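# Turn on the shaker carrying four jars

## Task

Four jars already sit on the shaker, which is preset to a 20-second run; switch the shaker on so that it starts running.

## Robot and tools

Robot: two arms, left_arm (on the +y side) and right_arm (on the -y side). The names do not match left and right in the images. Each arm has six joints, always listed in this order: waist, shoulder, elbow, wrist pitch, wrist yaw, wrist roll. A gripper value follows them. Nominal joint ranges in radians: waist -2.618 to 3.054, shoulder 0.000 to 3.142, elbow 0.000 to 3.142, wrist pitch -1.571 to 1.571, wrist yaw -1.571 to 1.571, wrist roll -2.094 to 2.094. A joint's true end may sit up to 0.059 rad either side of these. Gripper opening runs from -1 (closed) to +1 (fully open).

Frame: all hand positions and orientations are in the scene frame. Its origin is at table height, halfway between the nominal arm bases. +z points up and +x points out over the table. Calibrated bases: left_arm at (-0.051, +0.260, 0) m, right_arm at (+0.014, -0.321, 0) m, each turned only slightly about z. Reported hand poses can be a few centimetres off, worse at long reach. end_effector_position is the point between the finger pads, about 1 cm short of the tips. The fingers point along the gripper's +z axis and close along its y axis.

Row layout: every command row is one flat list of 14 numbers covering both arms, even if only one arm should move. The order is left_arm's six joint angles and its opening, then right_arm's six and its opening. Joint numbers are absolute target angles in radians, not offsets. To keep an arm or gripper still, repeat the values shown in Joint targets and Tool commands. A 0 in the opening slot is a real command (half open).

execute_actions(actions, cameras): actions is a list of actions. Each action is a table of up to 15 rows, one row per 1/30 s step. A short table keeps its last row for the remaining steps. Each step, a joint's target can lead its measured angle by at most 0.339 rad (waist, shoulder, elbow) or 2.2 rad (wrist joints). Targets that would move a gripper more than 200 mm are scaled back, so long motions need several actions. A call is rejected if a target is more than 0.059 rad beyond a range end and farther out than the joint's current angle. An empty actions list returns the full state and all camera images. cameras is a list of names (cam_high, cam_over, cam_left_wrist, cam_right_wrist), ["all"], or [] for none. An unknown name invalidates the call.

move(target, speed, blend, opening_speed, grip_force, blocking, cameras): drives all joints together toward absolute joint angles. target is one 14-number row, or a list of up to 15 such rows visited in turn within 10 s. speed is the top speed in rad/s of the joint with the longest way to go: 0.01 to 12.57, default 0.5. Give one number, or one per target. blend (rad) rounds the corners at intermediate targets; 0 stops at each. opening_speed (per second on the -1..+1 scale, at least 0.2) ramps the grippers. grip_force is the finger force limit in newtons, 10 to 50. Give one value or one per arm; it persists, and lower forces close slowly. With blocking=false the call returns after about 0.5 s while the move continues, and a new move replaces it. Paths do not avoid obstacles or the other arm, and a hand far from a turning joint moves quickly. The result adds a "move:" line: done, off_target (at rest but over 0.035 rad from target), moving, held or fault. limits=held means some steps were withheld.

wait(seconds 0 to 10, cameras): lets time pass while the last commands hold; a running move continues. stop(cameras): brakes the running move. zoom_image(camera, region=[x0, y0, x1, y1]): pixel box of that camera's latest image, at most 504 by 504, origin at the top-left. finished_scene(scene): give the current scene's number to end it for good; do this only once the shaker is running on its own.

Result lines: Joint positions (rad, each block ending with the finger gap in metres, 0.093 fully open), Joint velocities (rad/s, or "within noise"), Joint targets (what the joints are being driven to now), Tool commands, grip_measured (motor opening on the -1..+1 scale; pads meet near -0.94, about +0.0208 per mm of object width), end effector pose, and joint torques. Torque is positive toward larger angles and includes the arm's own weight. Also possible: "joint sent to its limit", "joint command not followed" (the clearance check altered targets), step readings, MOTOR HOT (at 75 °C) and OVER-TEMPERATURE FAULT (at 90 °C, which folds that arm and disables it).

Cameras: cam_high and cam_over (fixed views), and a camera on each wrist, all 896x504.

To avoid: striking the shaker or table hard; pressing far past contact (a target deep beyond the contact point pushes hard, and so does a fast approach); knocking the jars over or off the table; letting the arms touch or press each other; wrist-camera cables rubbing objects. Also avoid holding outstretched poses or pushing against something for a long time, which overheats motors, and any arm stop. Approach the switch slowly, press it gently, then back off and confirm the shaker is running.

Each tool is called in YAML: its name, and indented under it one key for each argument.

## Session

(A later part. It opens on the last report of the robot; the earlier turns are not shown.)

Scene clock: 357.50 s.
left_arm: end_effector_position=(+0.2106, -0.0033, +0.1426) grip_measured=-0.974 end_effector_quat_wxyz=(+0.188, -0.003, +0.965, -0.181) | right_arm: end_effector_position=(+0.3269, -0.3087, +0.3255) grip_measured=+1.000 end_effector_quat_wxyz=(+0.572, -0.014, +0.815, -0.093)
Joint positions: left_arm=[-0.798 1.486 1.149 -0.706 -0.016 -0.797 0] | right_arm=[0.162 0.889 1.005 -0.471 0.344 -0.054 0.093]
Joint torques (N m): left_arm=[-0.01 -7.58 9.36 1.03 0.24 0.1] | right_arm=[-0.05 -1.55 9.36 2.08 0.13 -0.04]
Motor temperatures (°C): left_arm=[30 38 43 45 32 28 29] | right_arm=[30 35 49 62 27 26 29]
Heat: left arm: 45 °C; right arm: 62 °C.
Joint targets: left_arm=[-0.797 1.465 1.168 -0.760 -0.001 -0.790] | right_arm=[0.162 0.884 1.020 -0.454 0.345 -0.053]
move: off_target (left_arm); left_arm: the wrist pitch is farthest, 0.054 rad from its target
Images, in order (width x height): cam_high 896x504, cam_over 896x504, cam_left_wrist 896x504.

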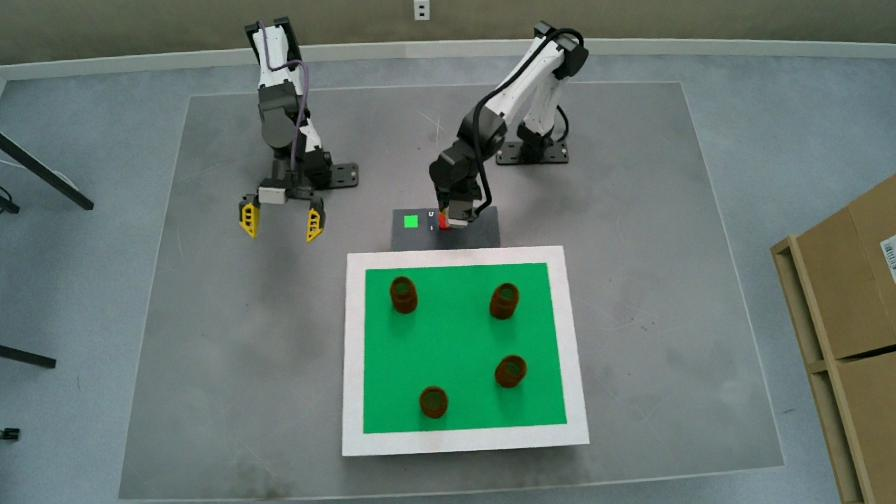

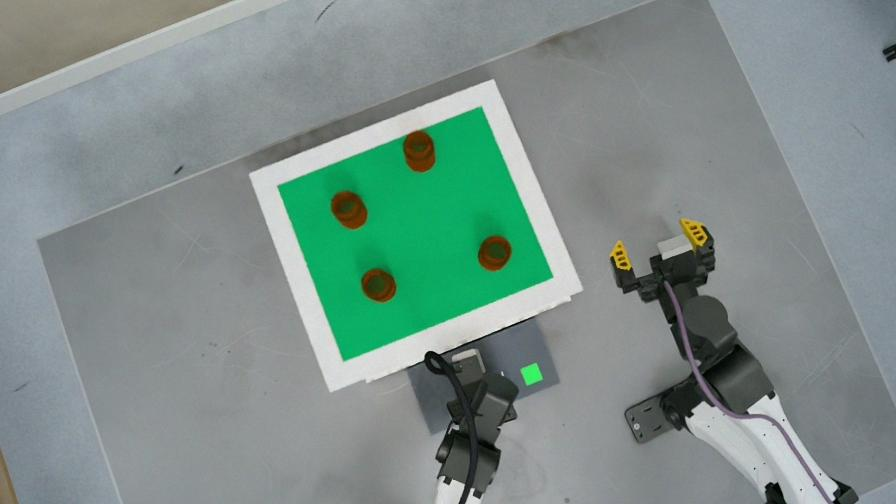

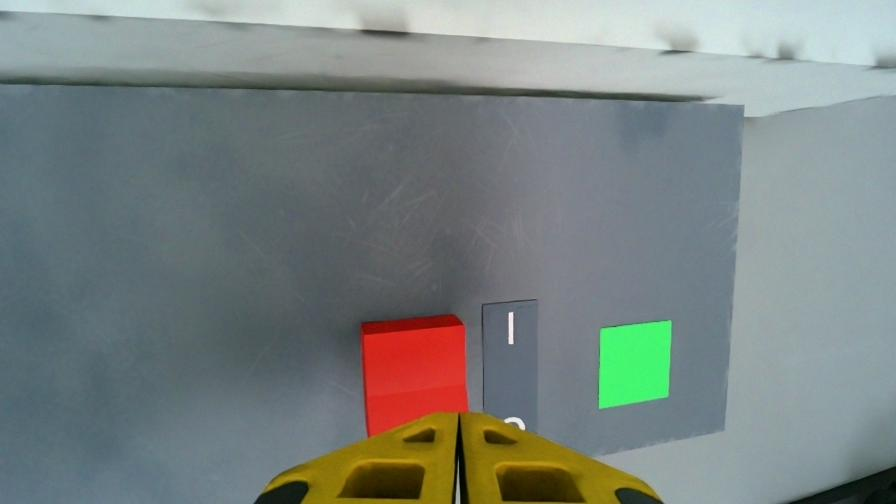

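move:
  target: [-0.8, 1.397, 1.533, -1.236, 0.0, -0.79, -1, 0.162, 0.884, 1.02, -0.454, 0.345, -0.053, 1]
  speed: 0.6
  cameras: ["cam_high", "cam_over", "cam_left_wrist"]

Scene clock: 362.80 s.
left_arm: end_effector_position=(+0.1823, +0.0255, +0.2459) grip_measured=-0.974 end_effector_quat_wxyz=(+0.176, -0.003, +0.970, -0.169) | right_arm: end_effector_position=(+0.3269, -0.3087, +0.3255) grip_measured=+1.000 end_effector_quat_wxyz=(+0.572, -0.014, +0.815, -0.093)
Joint positions: left_arm=[-0.798 1.411 1.515 -1.182 -0.016 -0.797 0] | right_arm=[0.162 0.889 1.005 -0.471 0.344 -0.054 0.093]
Joint torques (N m): left_arm=[-0.28 -5.89 8.72 0.89 0.26 0.13] | right_arm=[-0.02 -1.55 9.35 2.07 0.14 -0.03]
Motor temperatures (°C): left_arm=[30 39 44 44 32 28 29] | right_arm=[30 35 49 62 27 26 29]
Heat: left arm: 44 °C; right arm: 62 °C.
Joint targets: left_arm=[-0.800 1.396 1.533 -1.237 0.000 -0.790] | right_arm=[0.162 0.884 1.020 -0.454 0.345 -0.053]
move: off_target (left_arm); left_arm: the wrist pitch is farthest, 0.054 rad from its target
Images, in order (width x height): cam_high 896x504, cam_over 896x504, cam_left_wrist 896x504.

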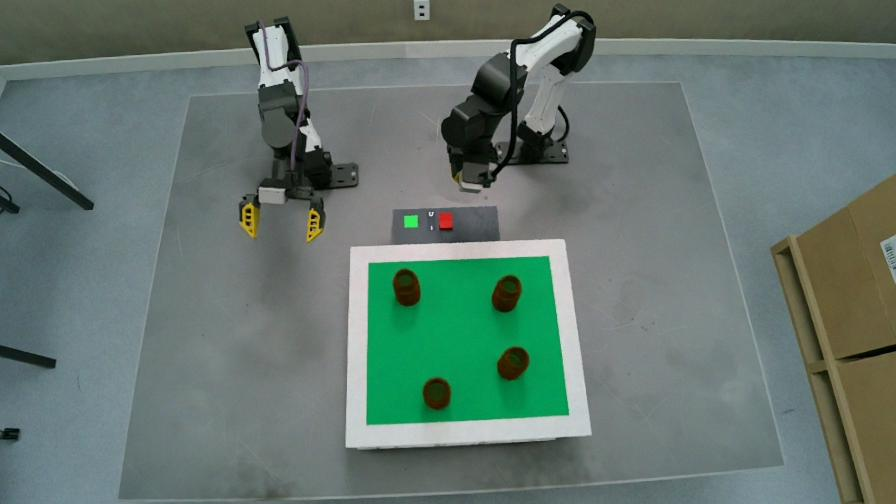

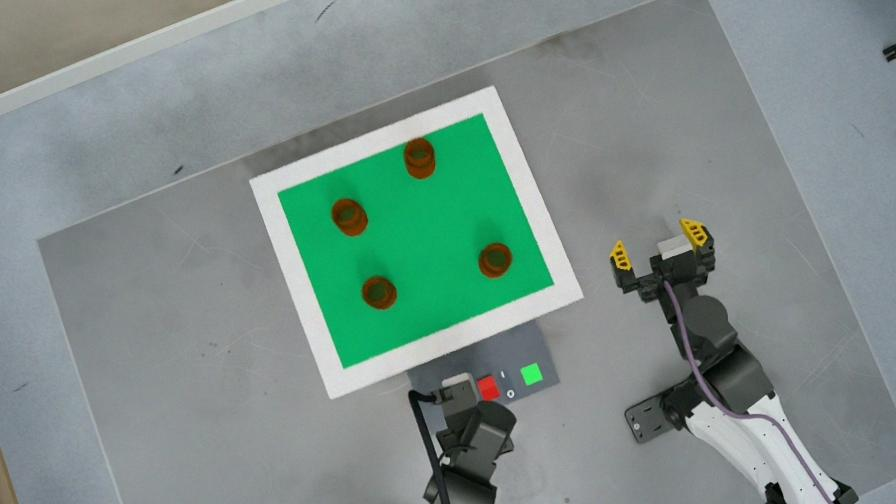

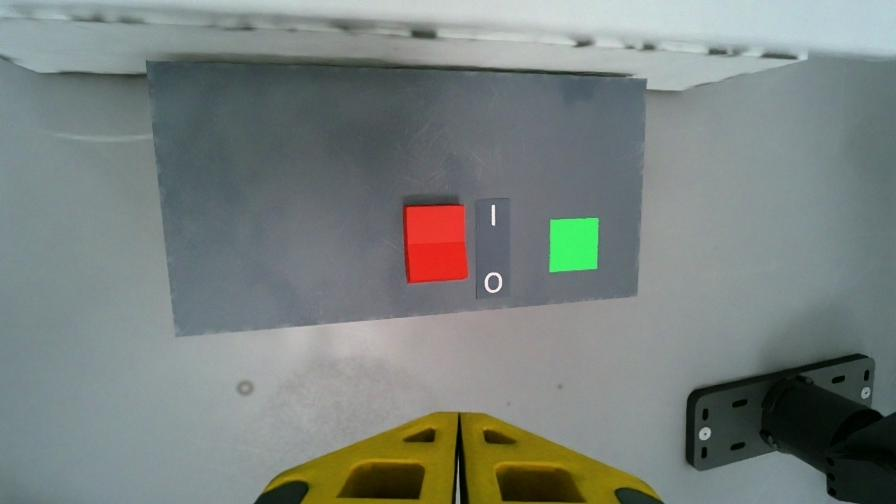

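wait:
  seconds: 7
  cameras: ["cam_high", "cam_over", "cam_left_wrist"]

zoom_image:
  camera: "cam_left_wrist"
  region: [360, 160, 640, 320]

Scene clock: 373.83 s.
left_arm: end_effector_position=(+0.1823, +0.0255, +0.2459) grip_measured=-0.974 end_effector_quat_wxyz=(+0.176, -0.003, +0.970, -0.169) | right_arm: end_effector_position=(+0.3269, -0.3087, +0.3255) grip_measured=+1.000 end_effector_quat_wxyz=(+0.572, -0.014, +0.815, -0.093)
Joint positions: left_arm=[-0.798 1.411 1.515 -1.182 -0.016 -0.797 0] | right_arm=[0.162 0.889 1.005 -0.471 0.344 -0.054 0.093]
Joint torques (N m): left_arm=[-0.2 -5.91 8.7 0.9 0.19 0.13] | right_arm=[-0.02 -1.57 9.39 2.08 0.11 -0.02]
Motor temperatures (°C): left_arm=[30 39 44 43 32 28 29] | right_arm=[30 35 49 62 26 26 29]
Heat: left arm: 44 °C; right arm: 62 °C.
Joint targets: left_arm=[-0.800 1.396 1.533 -1.236 0.000 -0.790] | right_arm=[0.162 0.884 1.020 -0.454 0.345 -0.053]
Tool commands: left_gripper/opening=-1.0 right_gripper/opening=+1.0
wait: 7.00 s; at rest from the start
Images, in order (width x height): cam_high 896x504, cam_over 896x504, cam_left_wrist 896x504.

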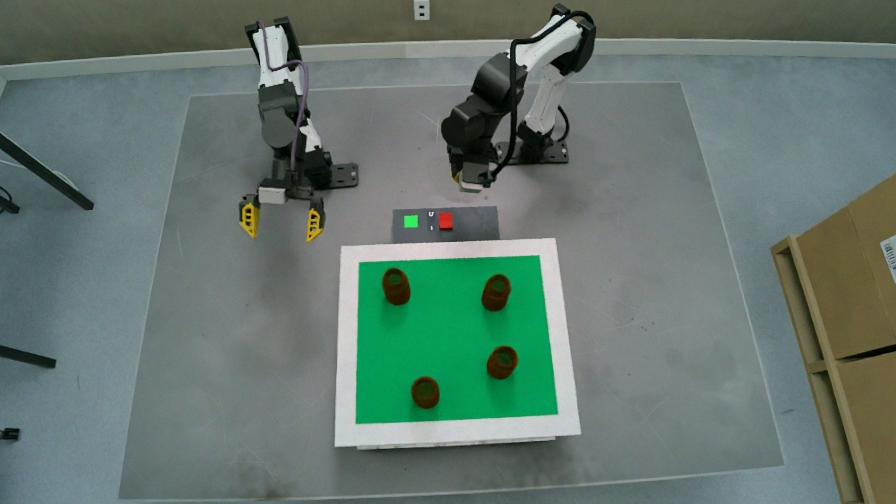

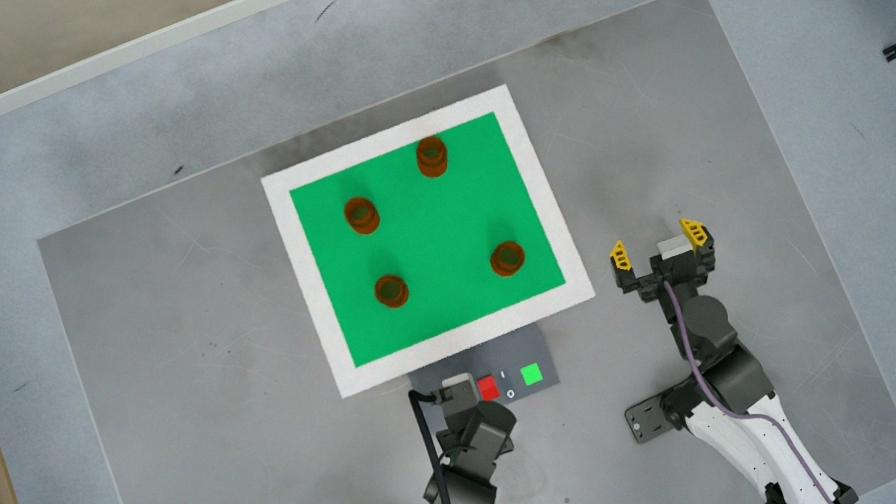

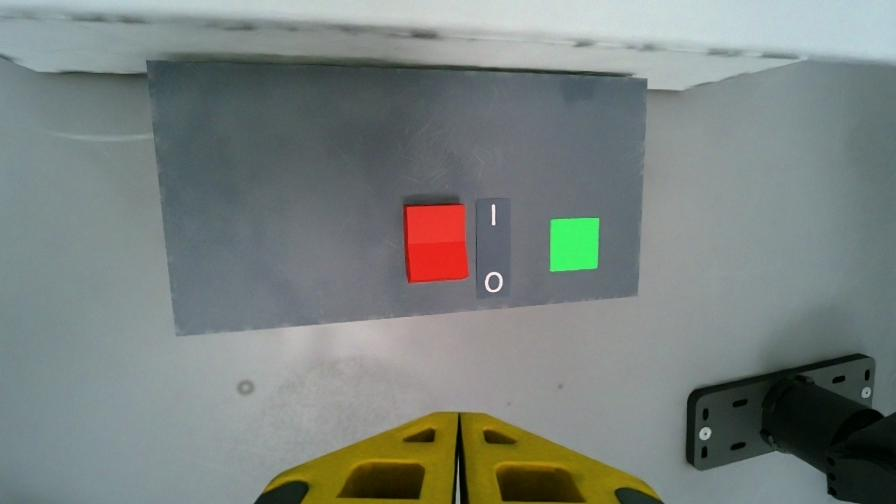

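Scaled by 1.800 from the camera's 896x504 image, which has a finer 1280x720 frame.

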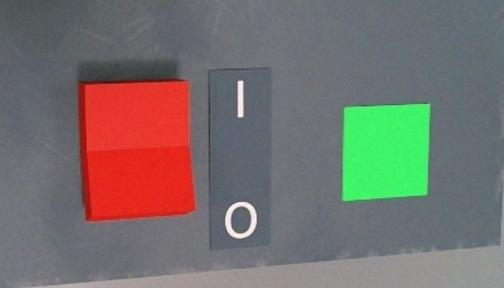

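wait:
  seconds: 3
  cameras: ["cam_high", "cam_over"]

Scene clock: 378.83 s.
left_arm: end_effector_position=(+0.1823, +0.0255, +0.2459) grip_measured=-0.974 end_effector_quat_wxyz=(+0.176, -0.003, +0.970, -0.169) | right_arm: end_effector_position=(+0.3269, -0.3087, +0.3255) grip_measured=+1.000 end_effector_quat_wxyz=(+0.572, -0.014, +0.815, -0.093)
Joint positions: left_arm=[-0.798 1.411 1.515 -1.182 -0.016 -0.797 0] | right_arm=[0.162 0.889 1.005 -0.471 0.344 -0.054 0.093]
Joint torques (N m): left_arm=[-0.28 -6.02 8.81 0.86 0.24 0.11] | right_arm=[-0.05 -1.57 9.36 2.07 0.12 -0.03]
Motor temperatures (°C): left_arm=[30 39 44 43 32 28 29] | right_arm=[30 35 49 62 26 26 29]
Heat: left arm: 44 °C; right arm: 62 °C.
Joint targets: left_arm=[-0.800 1.396 1.533 -1.236 0.000 -0.790] | right_arm=[0.162 0.884 1.020 -0.454 0.345 -0.053]
Tool commands: left_gripper/opening=-1.0 right_gripper/opening=+1.0
wait: 3.00 s; at rest from the start
Images, in order (width x height): cam_high 896x504, cam_over 896x504.

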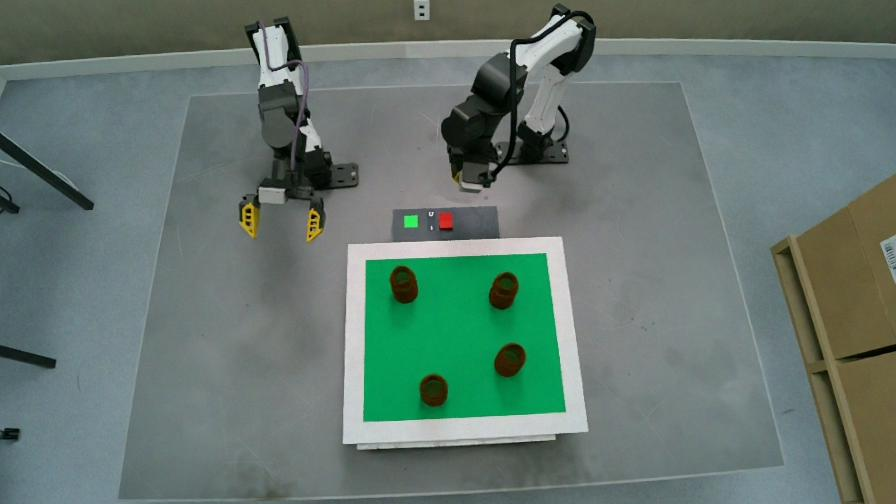

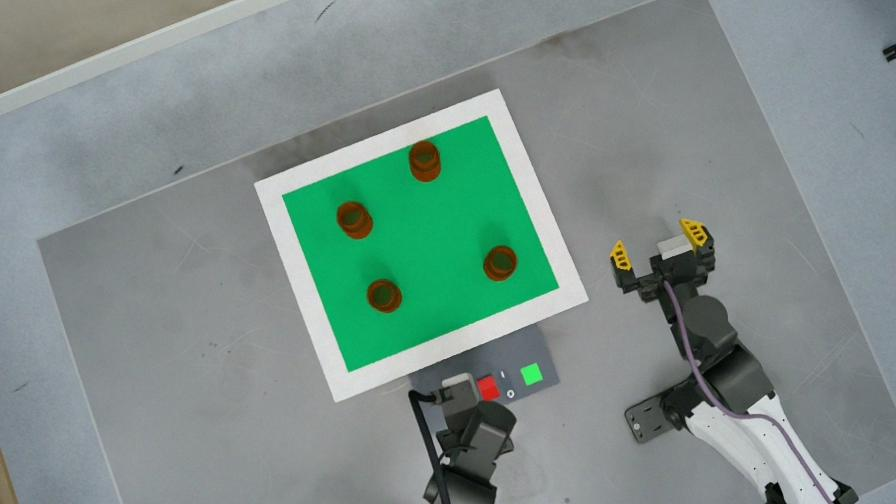

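wait:
  seconds: 3
  cameras: ["cam_high", "cam_over"]

Scene clock: 384.40 s.
left_arm: end_effector_position=(+0.1823, +0.0255, +0.2459) grip_measured=-0.974 end_effector_quat_wxyz=(+0.176, -0.003, +0.970, -0.169) | right_arm: end_effector_position=(+0.3269, -0.3087, +0.3255) grip_measured=+1.000 end_effector_quat_wxyz=(+0.572, -0.014, +0.815, -0.093)
Joint positions: left_arm=[-0.798 1.411 1.515 -1.182 -0.016 -0.797 0] | right_arm=[0.162 0.889 1.005 -0.471 0.344 -0.054 0.093]
Joint torques (N m): left_arm=[-0.24 -5.94 8.69 0.88 0.3 0.14] | right_arm=[-0.03 -1.58 9.4 2.07 0.11 -0.02]
Motor temperatures (°C): left_arm=[30 39 44 43 32 28 29] | right_arm=[30 35 49 62 26 26 29]
Heat: left arm: 44 °C; right arm: 62 °C.
Joint targets: left_arm=[-0.800 1.396 1.533 -1.236 0.000 -0.790] | right_arm=[0.162 0.884 1.020 -0.454 0.345 -0.053]
Tool commands: left_gripper/opening=-1.0 right_gripper/opening=+1.0
wait: 3.00 s; at rest from the start
Images, in order (width x height): cam_high 896x504, cam_over 896x504.

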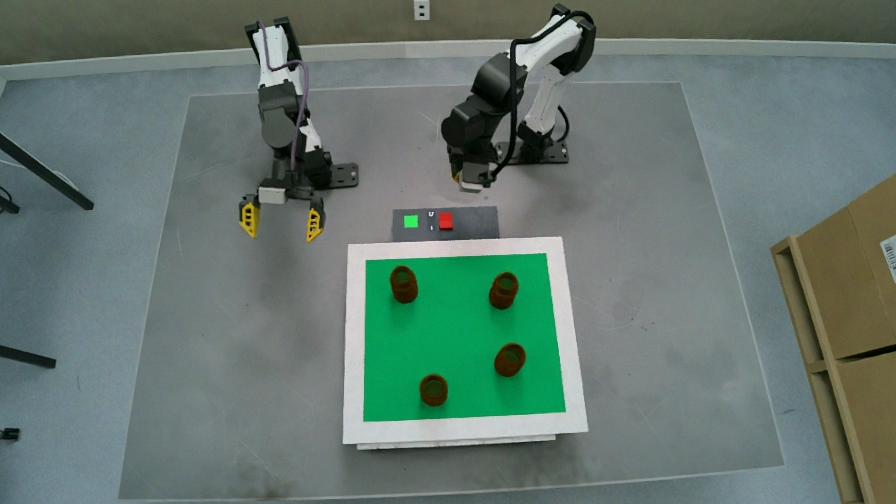

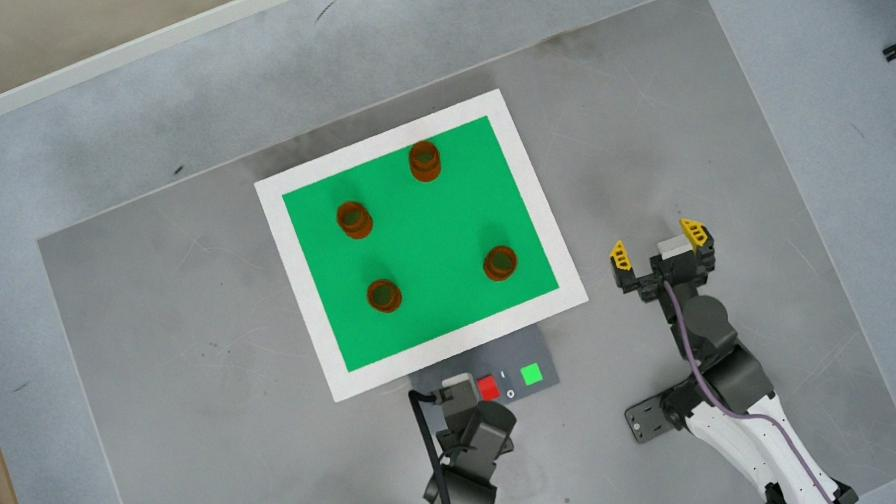

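wait:
  seconds: 0.4
  cameras: ["cam_high"]

Scene clock: 386.87 s.
left_arm: end_effector_position=(+0.1823, +0.0255, +0.2459) grip_measured=-0.974 end_effector_quat_wxyz=(+0.176, -0.003, +0.970, -0.169) | right_arm: end_effector_position=(+0.3269, -0.3087, +0.3255) grip_measured=+1.000 end_effector_quat_wxyz=(+0.572, -0.014, +0.815, -0.093)
Joint positions: left_arm=[-0.798 1.411 1.515 -1.182 -0.016 -0.797 0] | right_arm=[0.162 0.889 1.005 -0.471 0.344 -0.054 0.093]
Joint torques (N m): left_arm=[-0.1 -5.98 8.68 0.91 0.26 0.11] | right_arm=[-0.01 -1.55 9.39 2.08 0.14 -0.02]
Motor temperatures (°C): left_arm=[30 39 44 43 32 28 29] | right_arm=[30 35 49 62 26 26 29]
Heat: left arm: 44 °C; right arm: 62 °C.
Joint targets: left_arm=[-0.800 1.396 1.533 -1.236 0.000 -0.790] | right_arm=[0.162 0.884 1.020 -0.454 0.345 -0.053]
Tool commands: left_gripper/opening=-1.0 right_gripper/opening=+1.0
wait: 0.40 s; at rest from the start
Images, in order (width x height): cam_high 896x504.

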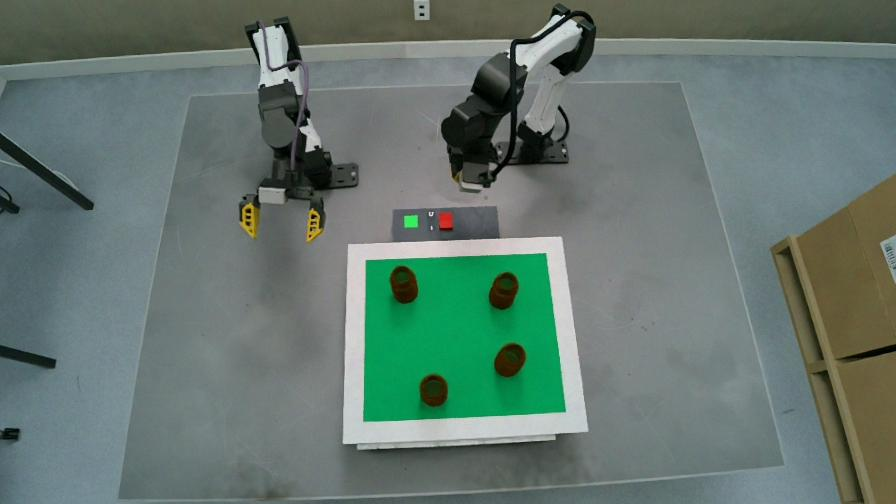

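finished_scene:
  scene: 1

The scene is finished: the task was done.


## Next scene

The same job, from a new start.

execute_actions:
  actions: []

zoom_image:
  camera: "cam_high"
  region: [340, 170, 580, 270]

zoom_image:
  camera: "cam_over"
  region: [400, 310, 570, 440]

Scene clock: 0.00 s.
left_arm: end_effector_position=(+0.1418, +0.1598, +0.2532) grip_measured=+1.000 end_effector_quat_wxyz=(+0.419, +0.045, +0.867, -0.265) | right_arm: end_effector_position=(+0.3073, -0.1275, +0.2550) grip_measured=+1.000 end_effector_quat_wxyz=(+0.229, -0.135, +0.906, +0.329)
Joint positions: left_arm=[-0.214 0.553 0.839 -0.856 0.346 -0.299 0.093] | right_arm=[0.274 1.347 1.335 -0.901 -0.541 0.227 0.093]
Joint velocities: within noise
Joint torques (N m): no reading
Motor temperatures (°C): left_arm=[29 32 36 36 31 28 28] | right_arm=[30 32 41 50 26 26 29]
Heat: left arm: 36 °C; right arm: 50 °C.
Joint targets: left_arm=[-0.214 0.555 0.845 -0.869 0.347 -0.299] | right_arm=[0.274 1.336 1.350 -0.886 -0.543 0.225]
Tool commands: left_gripper/opening=+1.0 right_gripper/opening=+1.0

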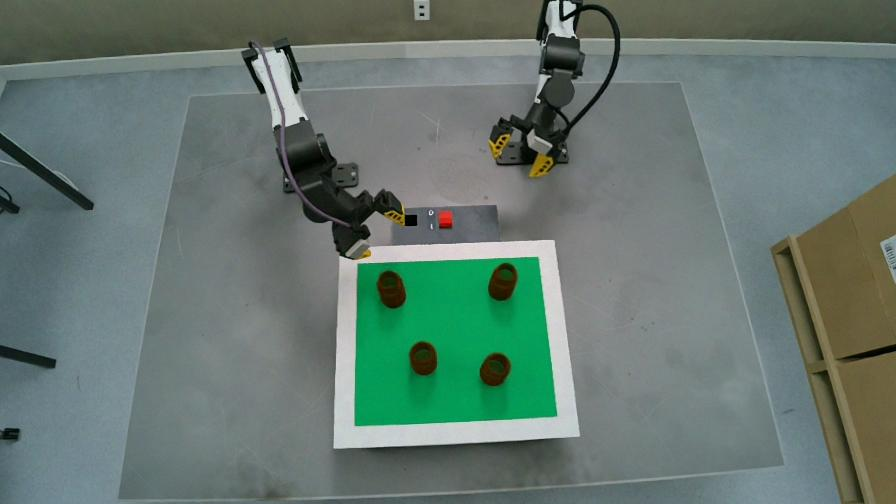

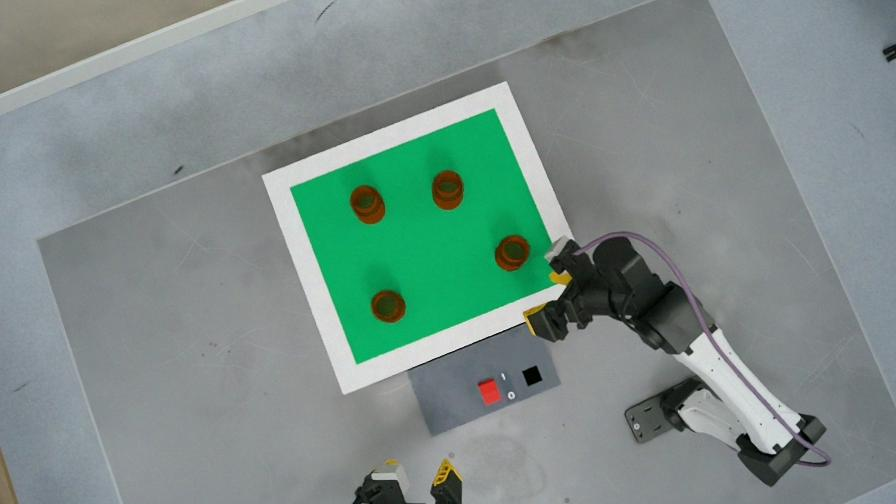

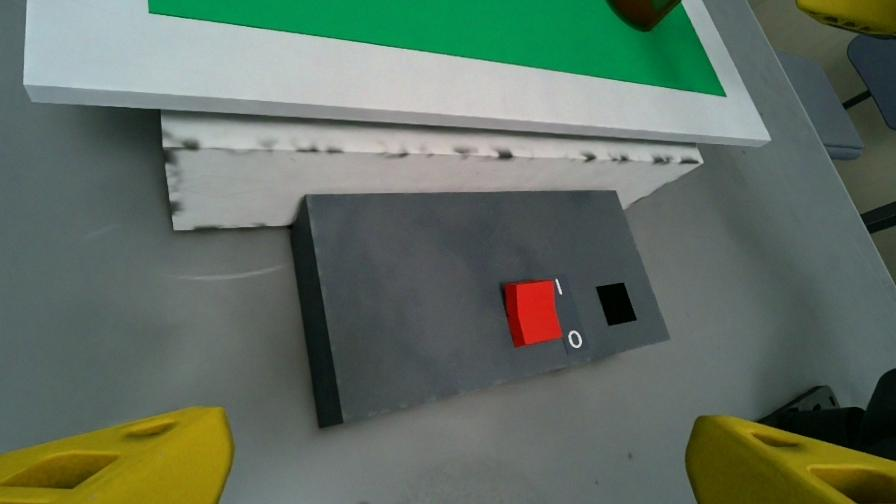

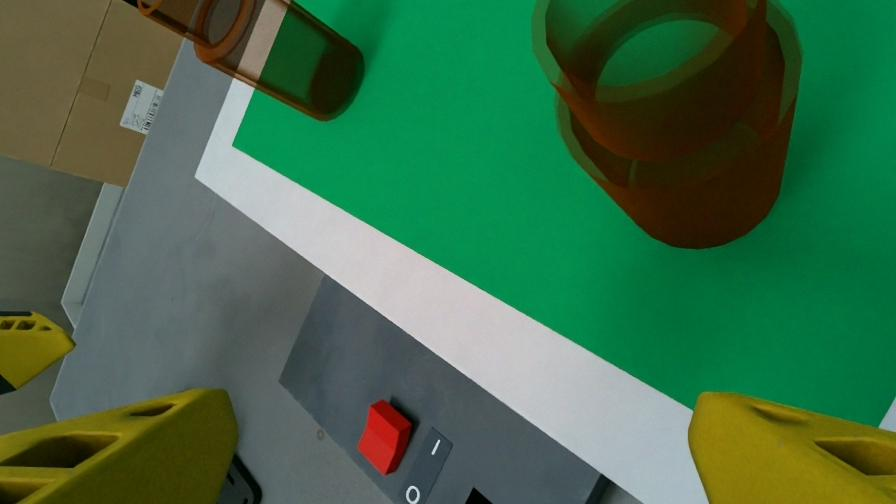

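Scaled by 2.100 from the camera's 896x504 image, which has a finer 1280x720 frame.

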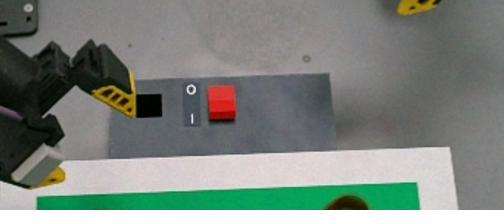

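Scaled by 2.965 from the camera's 896x504 image, which has a finer 1280x720 frame.

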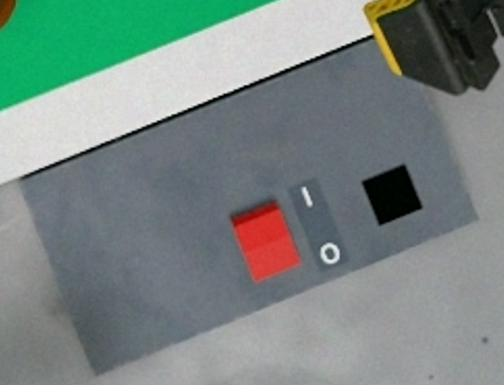

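move:
  target: [-0.813, 1.511, 1.112, -0.63, -0.03, -0.8, -1, 0.274, 0.95, 1.35, -0.886, -0.543, 0.225, 1]
  speed: 0.8
  cameras: ["cam_left_wrist", "cam_high", "cam_over"]

zoom_image:
  camera: "cam_left_wrist"
  region: [330, 290, 600, 460]

zoom_image:
  camera: "cam_over"
  region: [400, 310, 570, 440]

Scene clock: 49.40 s.
left_arm: end_effector_position=(+0.2016, -0.0066, +0.1194) grip_measured=-0.974 end_effector_quat_wxyz=(+0.169, +0.011, +0.969, -0.178) | right_arm: end_effector_position=(+0.2328, -0.1534, +0.3672) grip_measured=+1.000 end_effector_quat_wxyz=(+0.401, -0.179, +0.825, +0.356)
Joint positions: left_arm=[-0.812 1.506 1.089 -0.657 0.006 -0.788 0] | right_arm=[0.274 0.953 1.335 -0.901 -0.541 0.227 0.093]
Joint torques (N m): left_arm=[-0.08 -5.09 9.51 1.87 -0.15 -0.11] | right_arm=[0.01 -1.03 8.43 1.94 -0.13 -0.08]
Motor temperatures (°C): left_arm=[29 32 39 41 31 28 28] | right_arm=[30 36 44 52 27 26 29]
Heat: left arm: 41 °C; right arm: 52 °C.
Joint targets: left_arm=[-0.813 1.520 1.112 -0.631 -0.022 -0.799] | right_arm=[0.274 0.950 1.350 -0.886 -0.543 0.225]
move: off_target (left_arm); left_arm: the wrist yaw is farthest, 0.036 rad from its target
Images, in order (width x height): cam_high 896x504, cam_over 896x504, cam_left_wrist 896x504.

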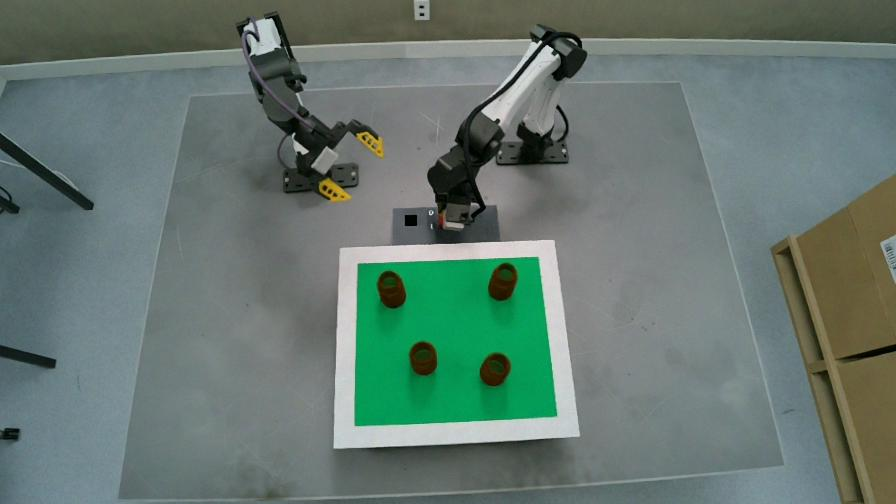

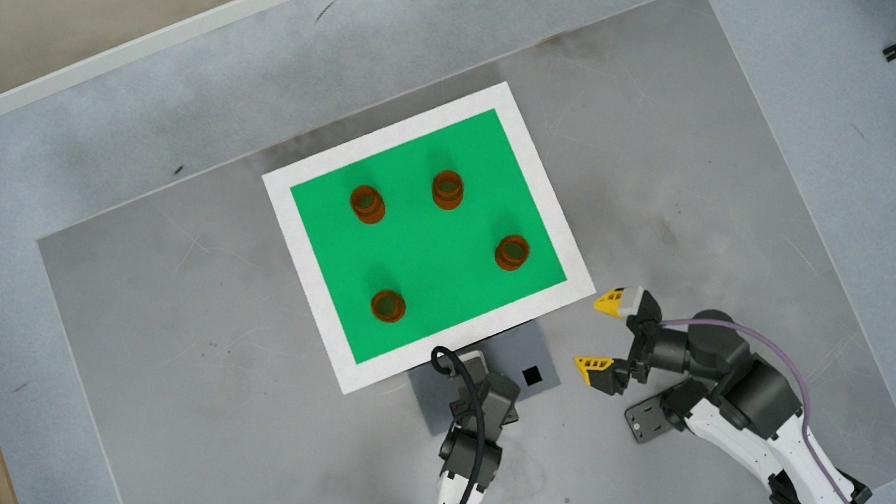

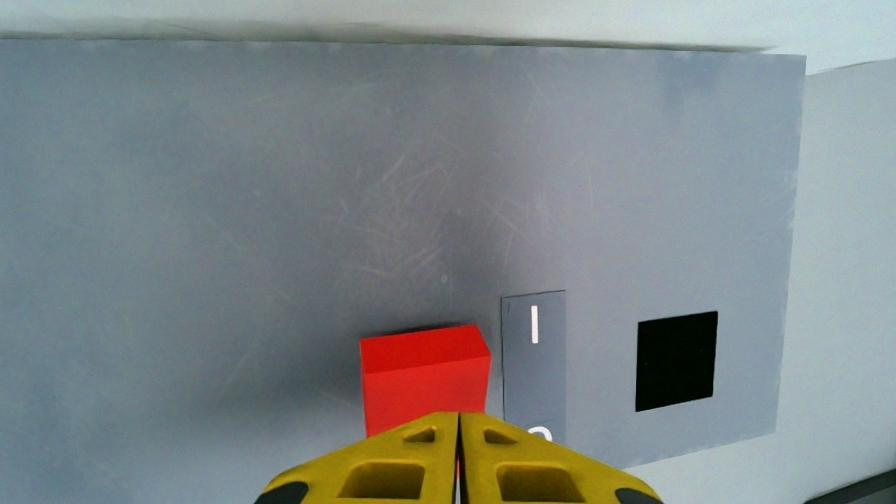

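Scaled by 1.867 from the camera's 896x504 image, which has a finer 1280x720 frame.

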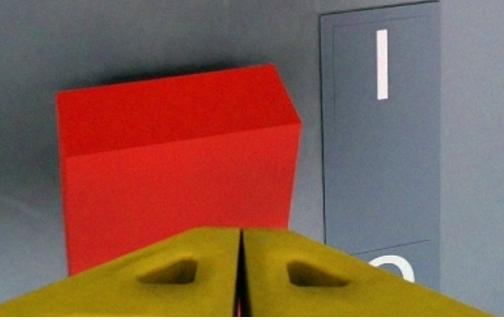

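Scaled by 2.965 from the camera's 896x504 image, which has a finer 1280x720 frame.

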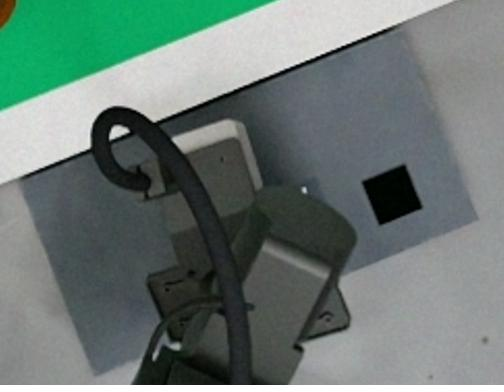

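move:
  target:
    - [-0.798, 1.559, 0.981, -0.482, -0.03, -0.8, -1, 0.274, 0.95, 1.35, -0.886, -0.543, 0.225, 1]
    - [-0.8, 1.397, 1.533, -1.236, -0.02, -0.8, -1, 0.274, 0.95, 1.35, -0.886, -0.543, 0.225, 1]
  speed: [0.08, 0.6]
  cameras: ["cam_left_wrist", "cam_high"]

Scene clock: 74.63 s.
left_arm: end_effector_position=(+0.1809, +0.0237, +0.2471) grip_measured=-0.974 end_effector_quat_wxyz=(+0.176, +0.003, +0.969, -0.173) | right_arm: end_effector_position=(+0.2328, -0.1534, +0.3672) grip_measured=+1.000 end_effector_quat_wxyz=(+0.401, -0.179, +0.825, +0.356)
Joint positions: left_arm=[-0.801 1.409 1.517 -1.18 -0.008 -0.79 0] | right_arm=[0.274 0.953 1.335 -0.901 -0.541 0.227 0.093]
Joint torques (N m): left_arm=[0.18 -5.97 8.58 0.9 -0.01 -0.09] | right_arm=[0.01 -1.02 8.38 1.94 -0.15 -0.08]
Heat: left arm: 41 °C; right arm: 54 °C.
Joint targets: left_arm=[-0.799 1.396 1.534 -1.235 -0.020 -0.800] | right_arm=[0.274 0.950 1.350 -0.886 -0.543 0.225]
move: off_target (left_arm); left_arm: the wrist pitch is farthest, 0.056 rad from its target
Images, in order (width x height): cam_high 896x504, cam_left_wrist 896x504.

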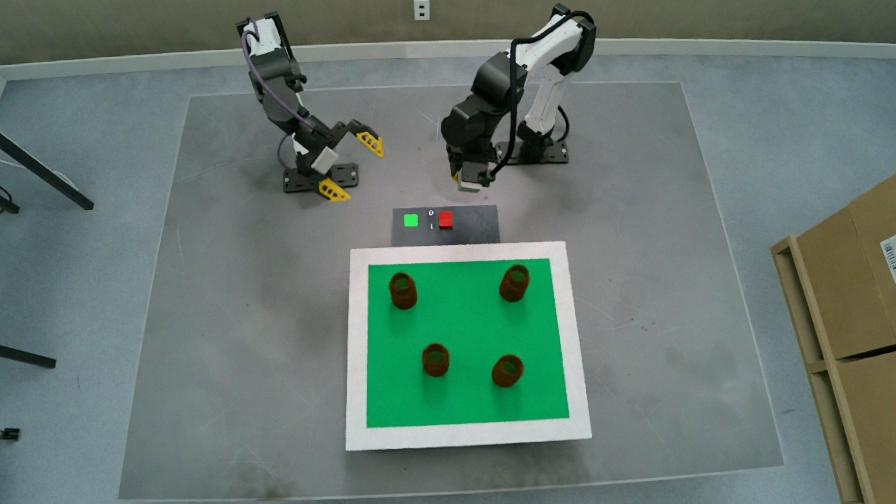

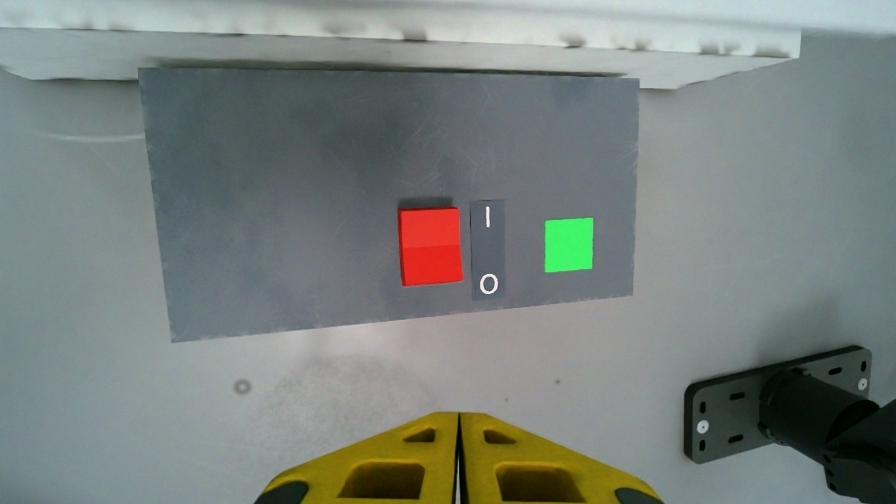

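Switched on. I'll watch the 20 s run.

wait:
  seconds: 9
  cameras: ["cam_high"]

wait:
  seconds: 8
  cameras: ["cam_high"]

wait:
  seconds: 1
  cameras: ["cam_high"]

Scene clock: 86.40 s.
left_arm: end_effector_position=(+0.1809, +0.0237, +0.2471) grip_measured=-0.974 end_effector_quat_wxyz=(+0.176, +0.003, +0.969, -0.173) | right_arm: end_effector_position=(+0.2328, -0.1534, +0.3672) grip_measured=+1.000 end_effector_quat_wxyz=(+0.401, -0.179, +0.825, +0.356)
Joint positions: left_arm=[-0.801 1.409 1.517 -1.18 -0.008 -0.79 0] | right_arm=[0.274 0.953 1.335 -0.901 -0.541 0.227 0.093]
Joint torques (N m): left_arm=[0.14 -6.05 8.5 0.94 0.01 -0.09] | right_arm=[-0.08 -1.02 8.51 1.92 -0.15 -0.07]
Heat: left arm: 41 °C; right arm: 54 °C.
Joint targets: left_arm=[-0.799 1.396 1.534 -1.235 -0.020 -0.800] | right_arm=[0.274 0.950 1.350 -0.886 -0.543 0.225]
Tool commands: left_gripper/opening=-1.0 right_gripper/opening=+1.0
wait: 9.00 s; at rest from the start
Images, in order (width x height): cam_high 896x504.

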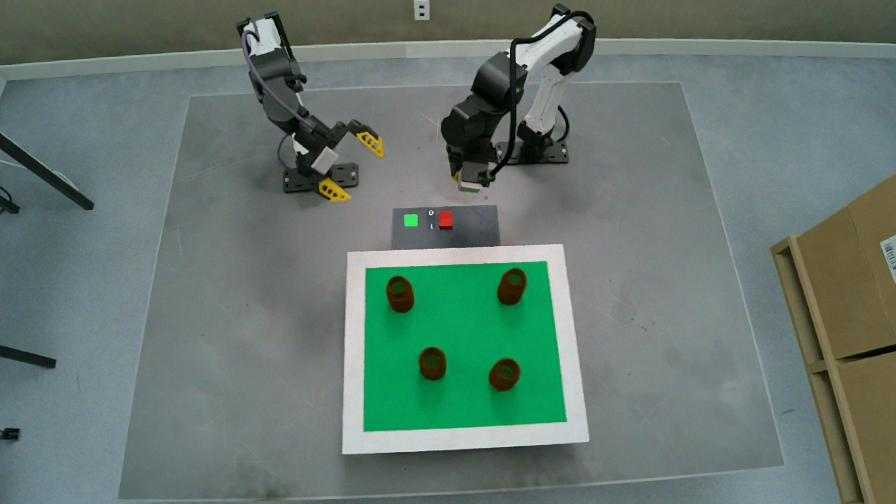

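Scene clock: 94.40 s.
left_arm: end_effector_position=(+0.1809, +0.0237, +0.2471) grip_measured=-0.974 end_effector_quat_wxyz=(+0.176, +0.003, +0.969, -0.173) | right_arm: end_effector_position=(+0.2328, -0.1534, +0.3672) grip_measured=+1.000 end_effector_quat_wxyz=(+0.401, -0.179, +0.825, +0.356)
Joint positions: left_arm=[-0.801 1.409 1.517 -1.18 -0.008 -0.79 0] | right_arm=[0.274 0.953 1.335 -0.901 -0.541 0.227 0.093]
Joint torques (N m): left_arm=[0.24 -5.9 8.55 0.94 0.01 -0.09] | right_arm=[-0.03 -1.03 8.43 1.94 -0.16 -0.09]
Motor temperatures (°C): left_arm=[28 34 41 38 31 28 29] | right_arm=[30 33 45 55 27 26 29]
Heat: left arm: 41 °C; right arm: 55 °C.
Joint targets: left_arm=[-0.799 1.396 1.534 -1.235 -0.020 -0.800] | right_arm=[0.274 0.950 1.350 -0.886 -0.543 0.225]
Tool commands: left_gripper/opening=-1.0 right_gripper/opening=+1.0
wait: 8.00 s; at rest by 0.17 s
Images, in order (width x height): cam_high 896x504.

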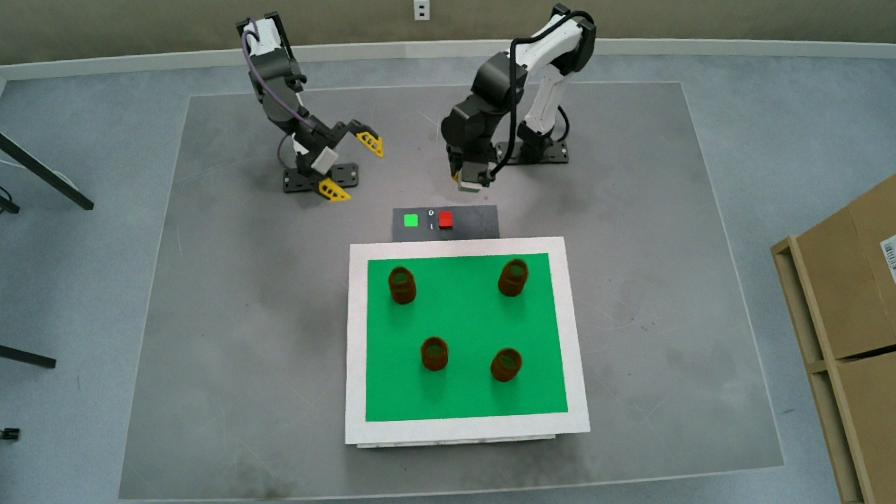

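Scene clock: 95.40 s.
left_arm: end_effector_position=(+0.1809, +0.0237, +0.2471) grip_measured=-0.974 end_effector_quat_wxyz=(+0.176, +0.003, +0.969, -0.173) | right_arm: end_effector_position=(+0.2328, -0.1534, +0.3672) grip_measured=+1.000 end_effector_quat_wxyz=(+0.401, -0.179, +0.825, +0.356)
Joint positions: left_arm=[-0.801 1.409 1.517 -1.18 -0.008 -0.79 0] | right_arm=[0.274 0.953 1.335 -0.901 -0.541 0.227 0.093]
Joint torques (N m): left_arm=[0.18 -5.96 8.64 0.93 -0.03 -0.08] | right_arm=[-0.01 -0.95 8.43 1.92 -0.15 -0.09]
Motor temperatures (°C): left_arm=[28 34 41 38 31 28 29] | right_arm=[30 33 45 55 27 26 29]
Heat: left arm: 41 °C; right arm: 55 °C.
Joint targets: left_arm=[-0.799 1.396 1.534 -1.235 -0.020 -0.800] | right_arm=[0.274 0.950 1.350 -0.886 -0.543 0.225]
Tool commands: left_gripper/opening=-1.0 right_gripper/opening=+1.0
wait: 1.00 s; at rest by 0.17 s
Images, in order (width x height): cam_high 896x504.

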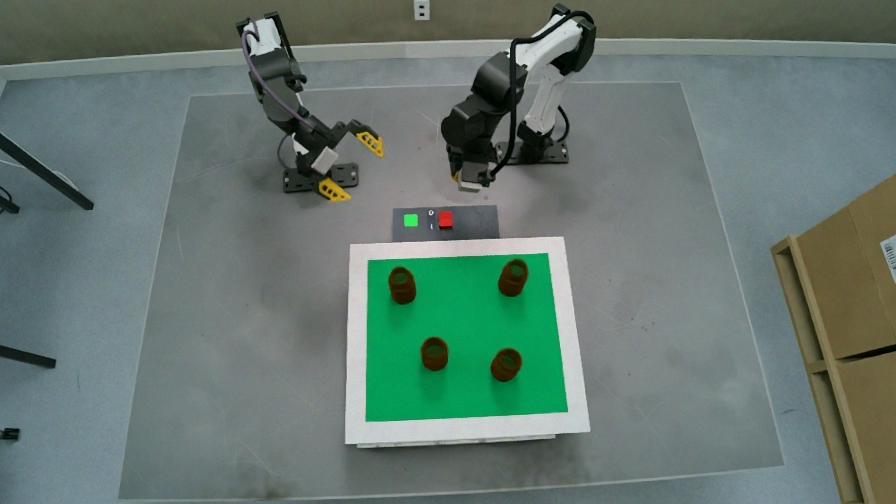

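finished_scene:
  scene: 2

The scene is finished: the task was done.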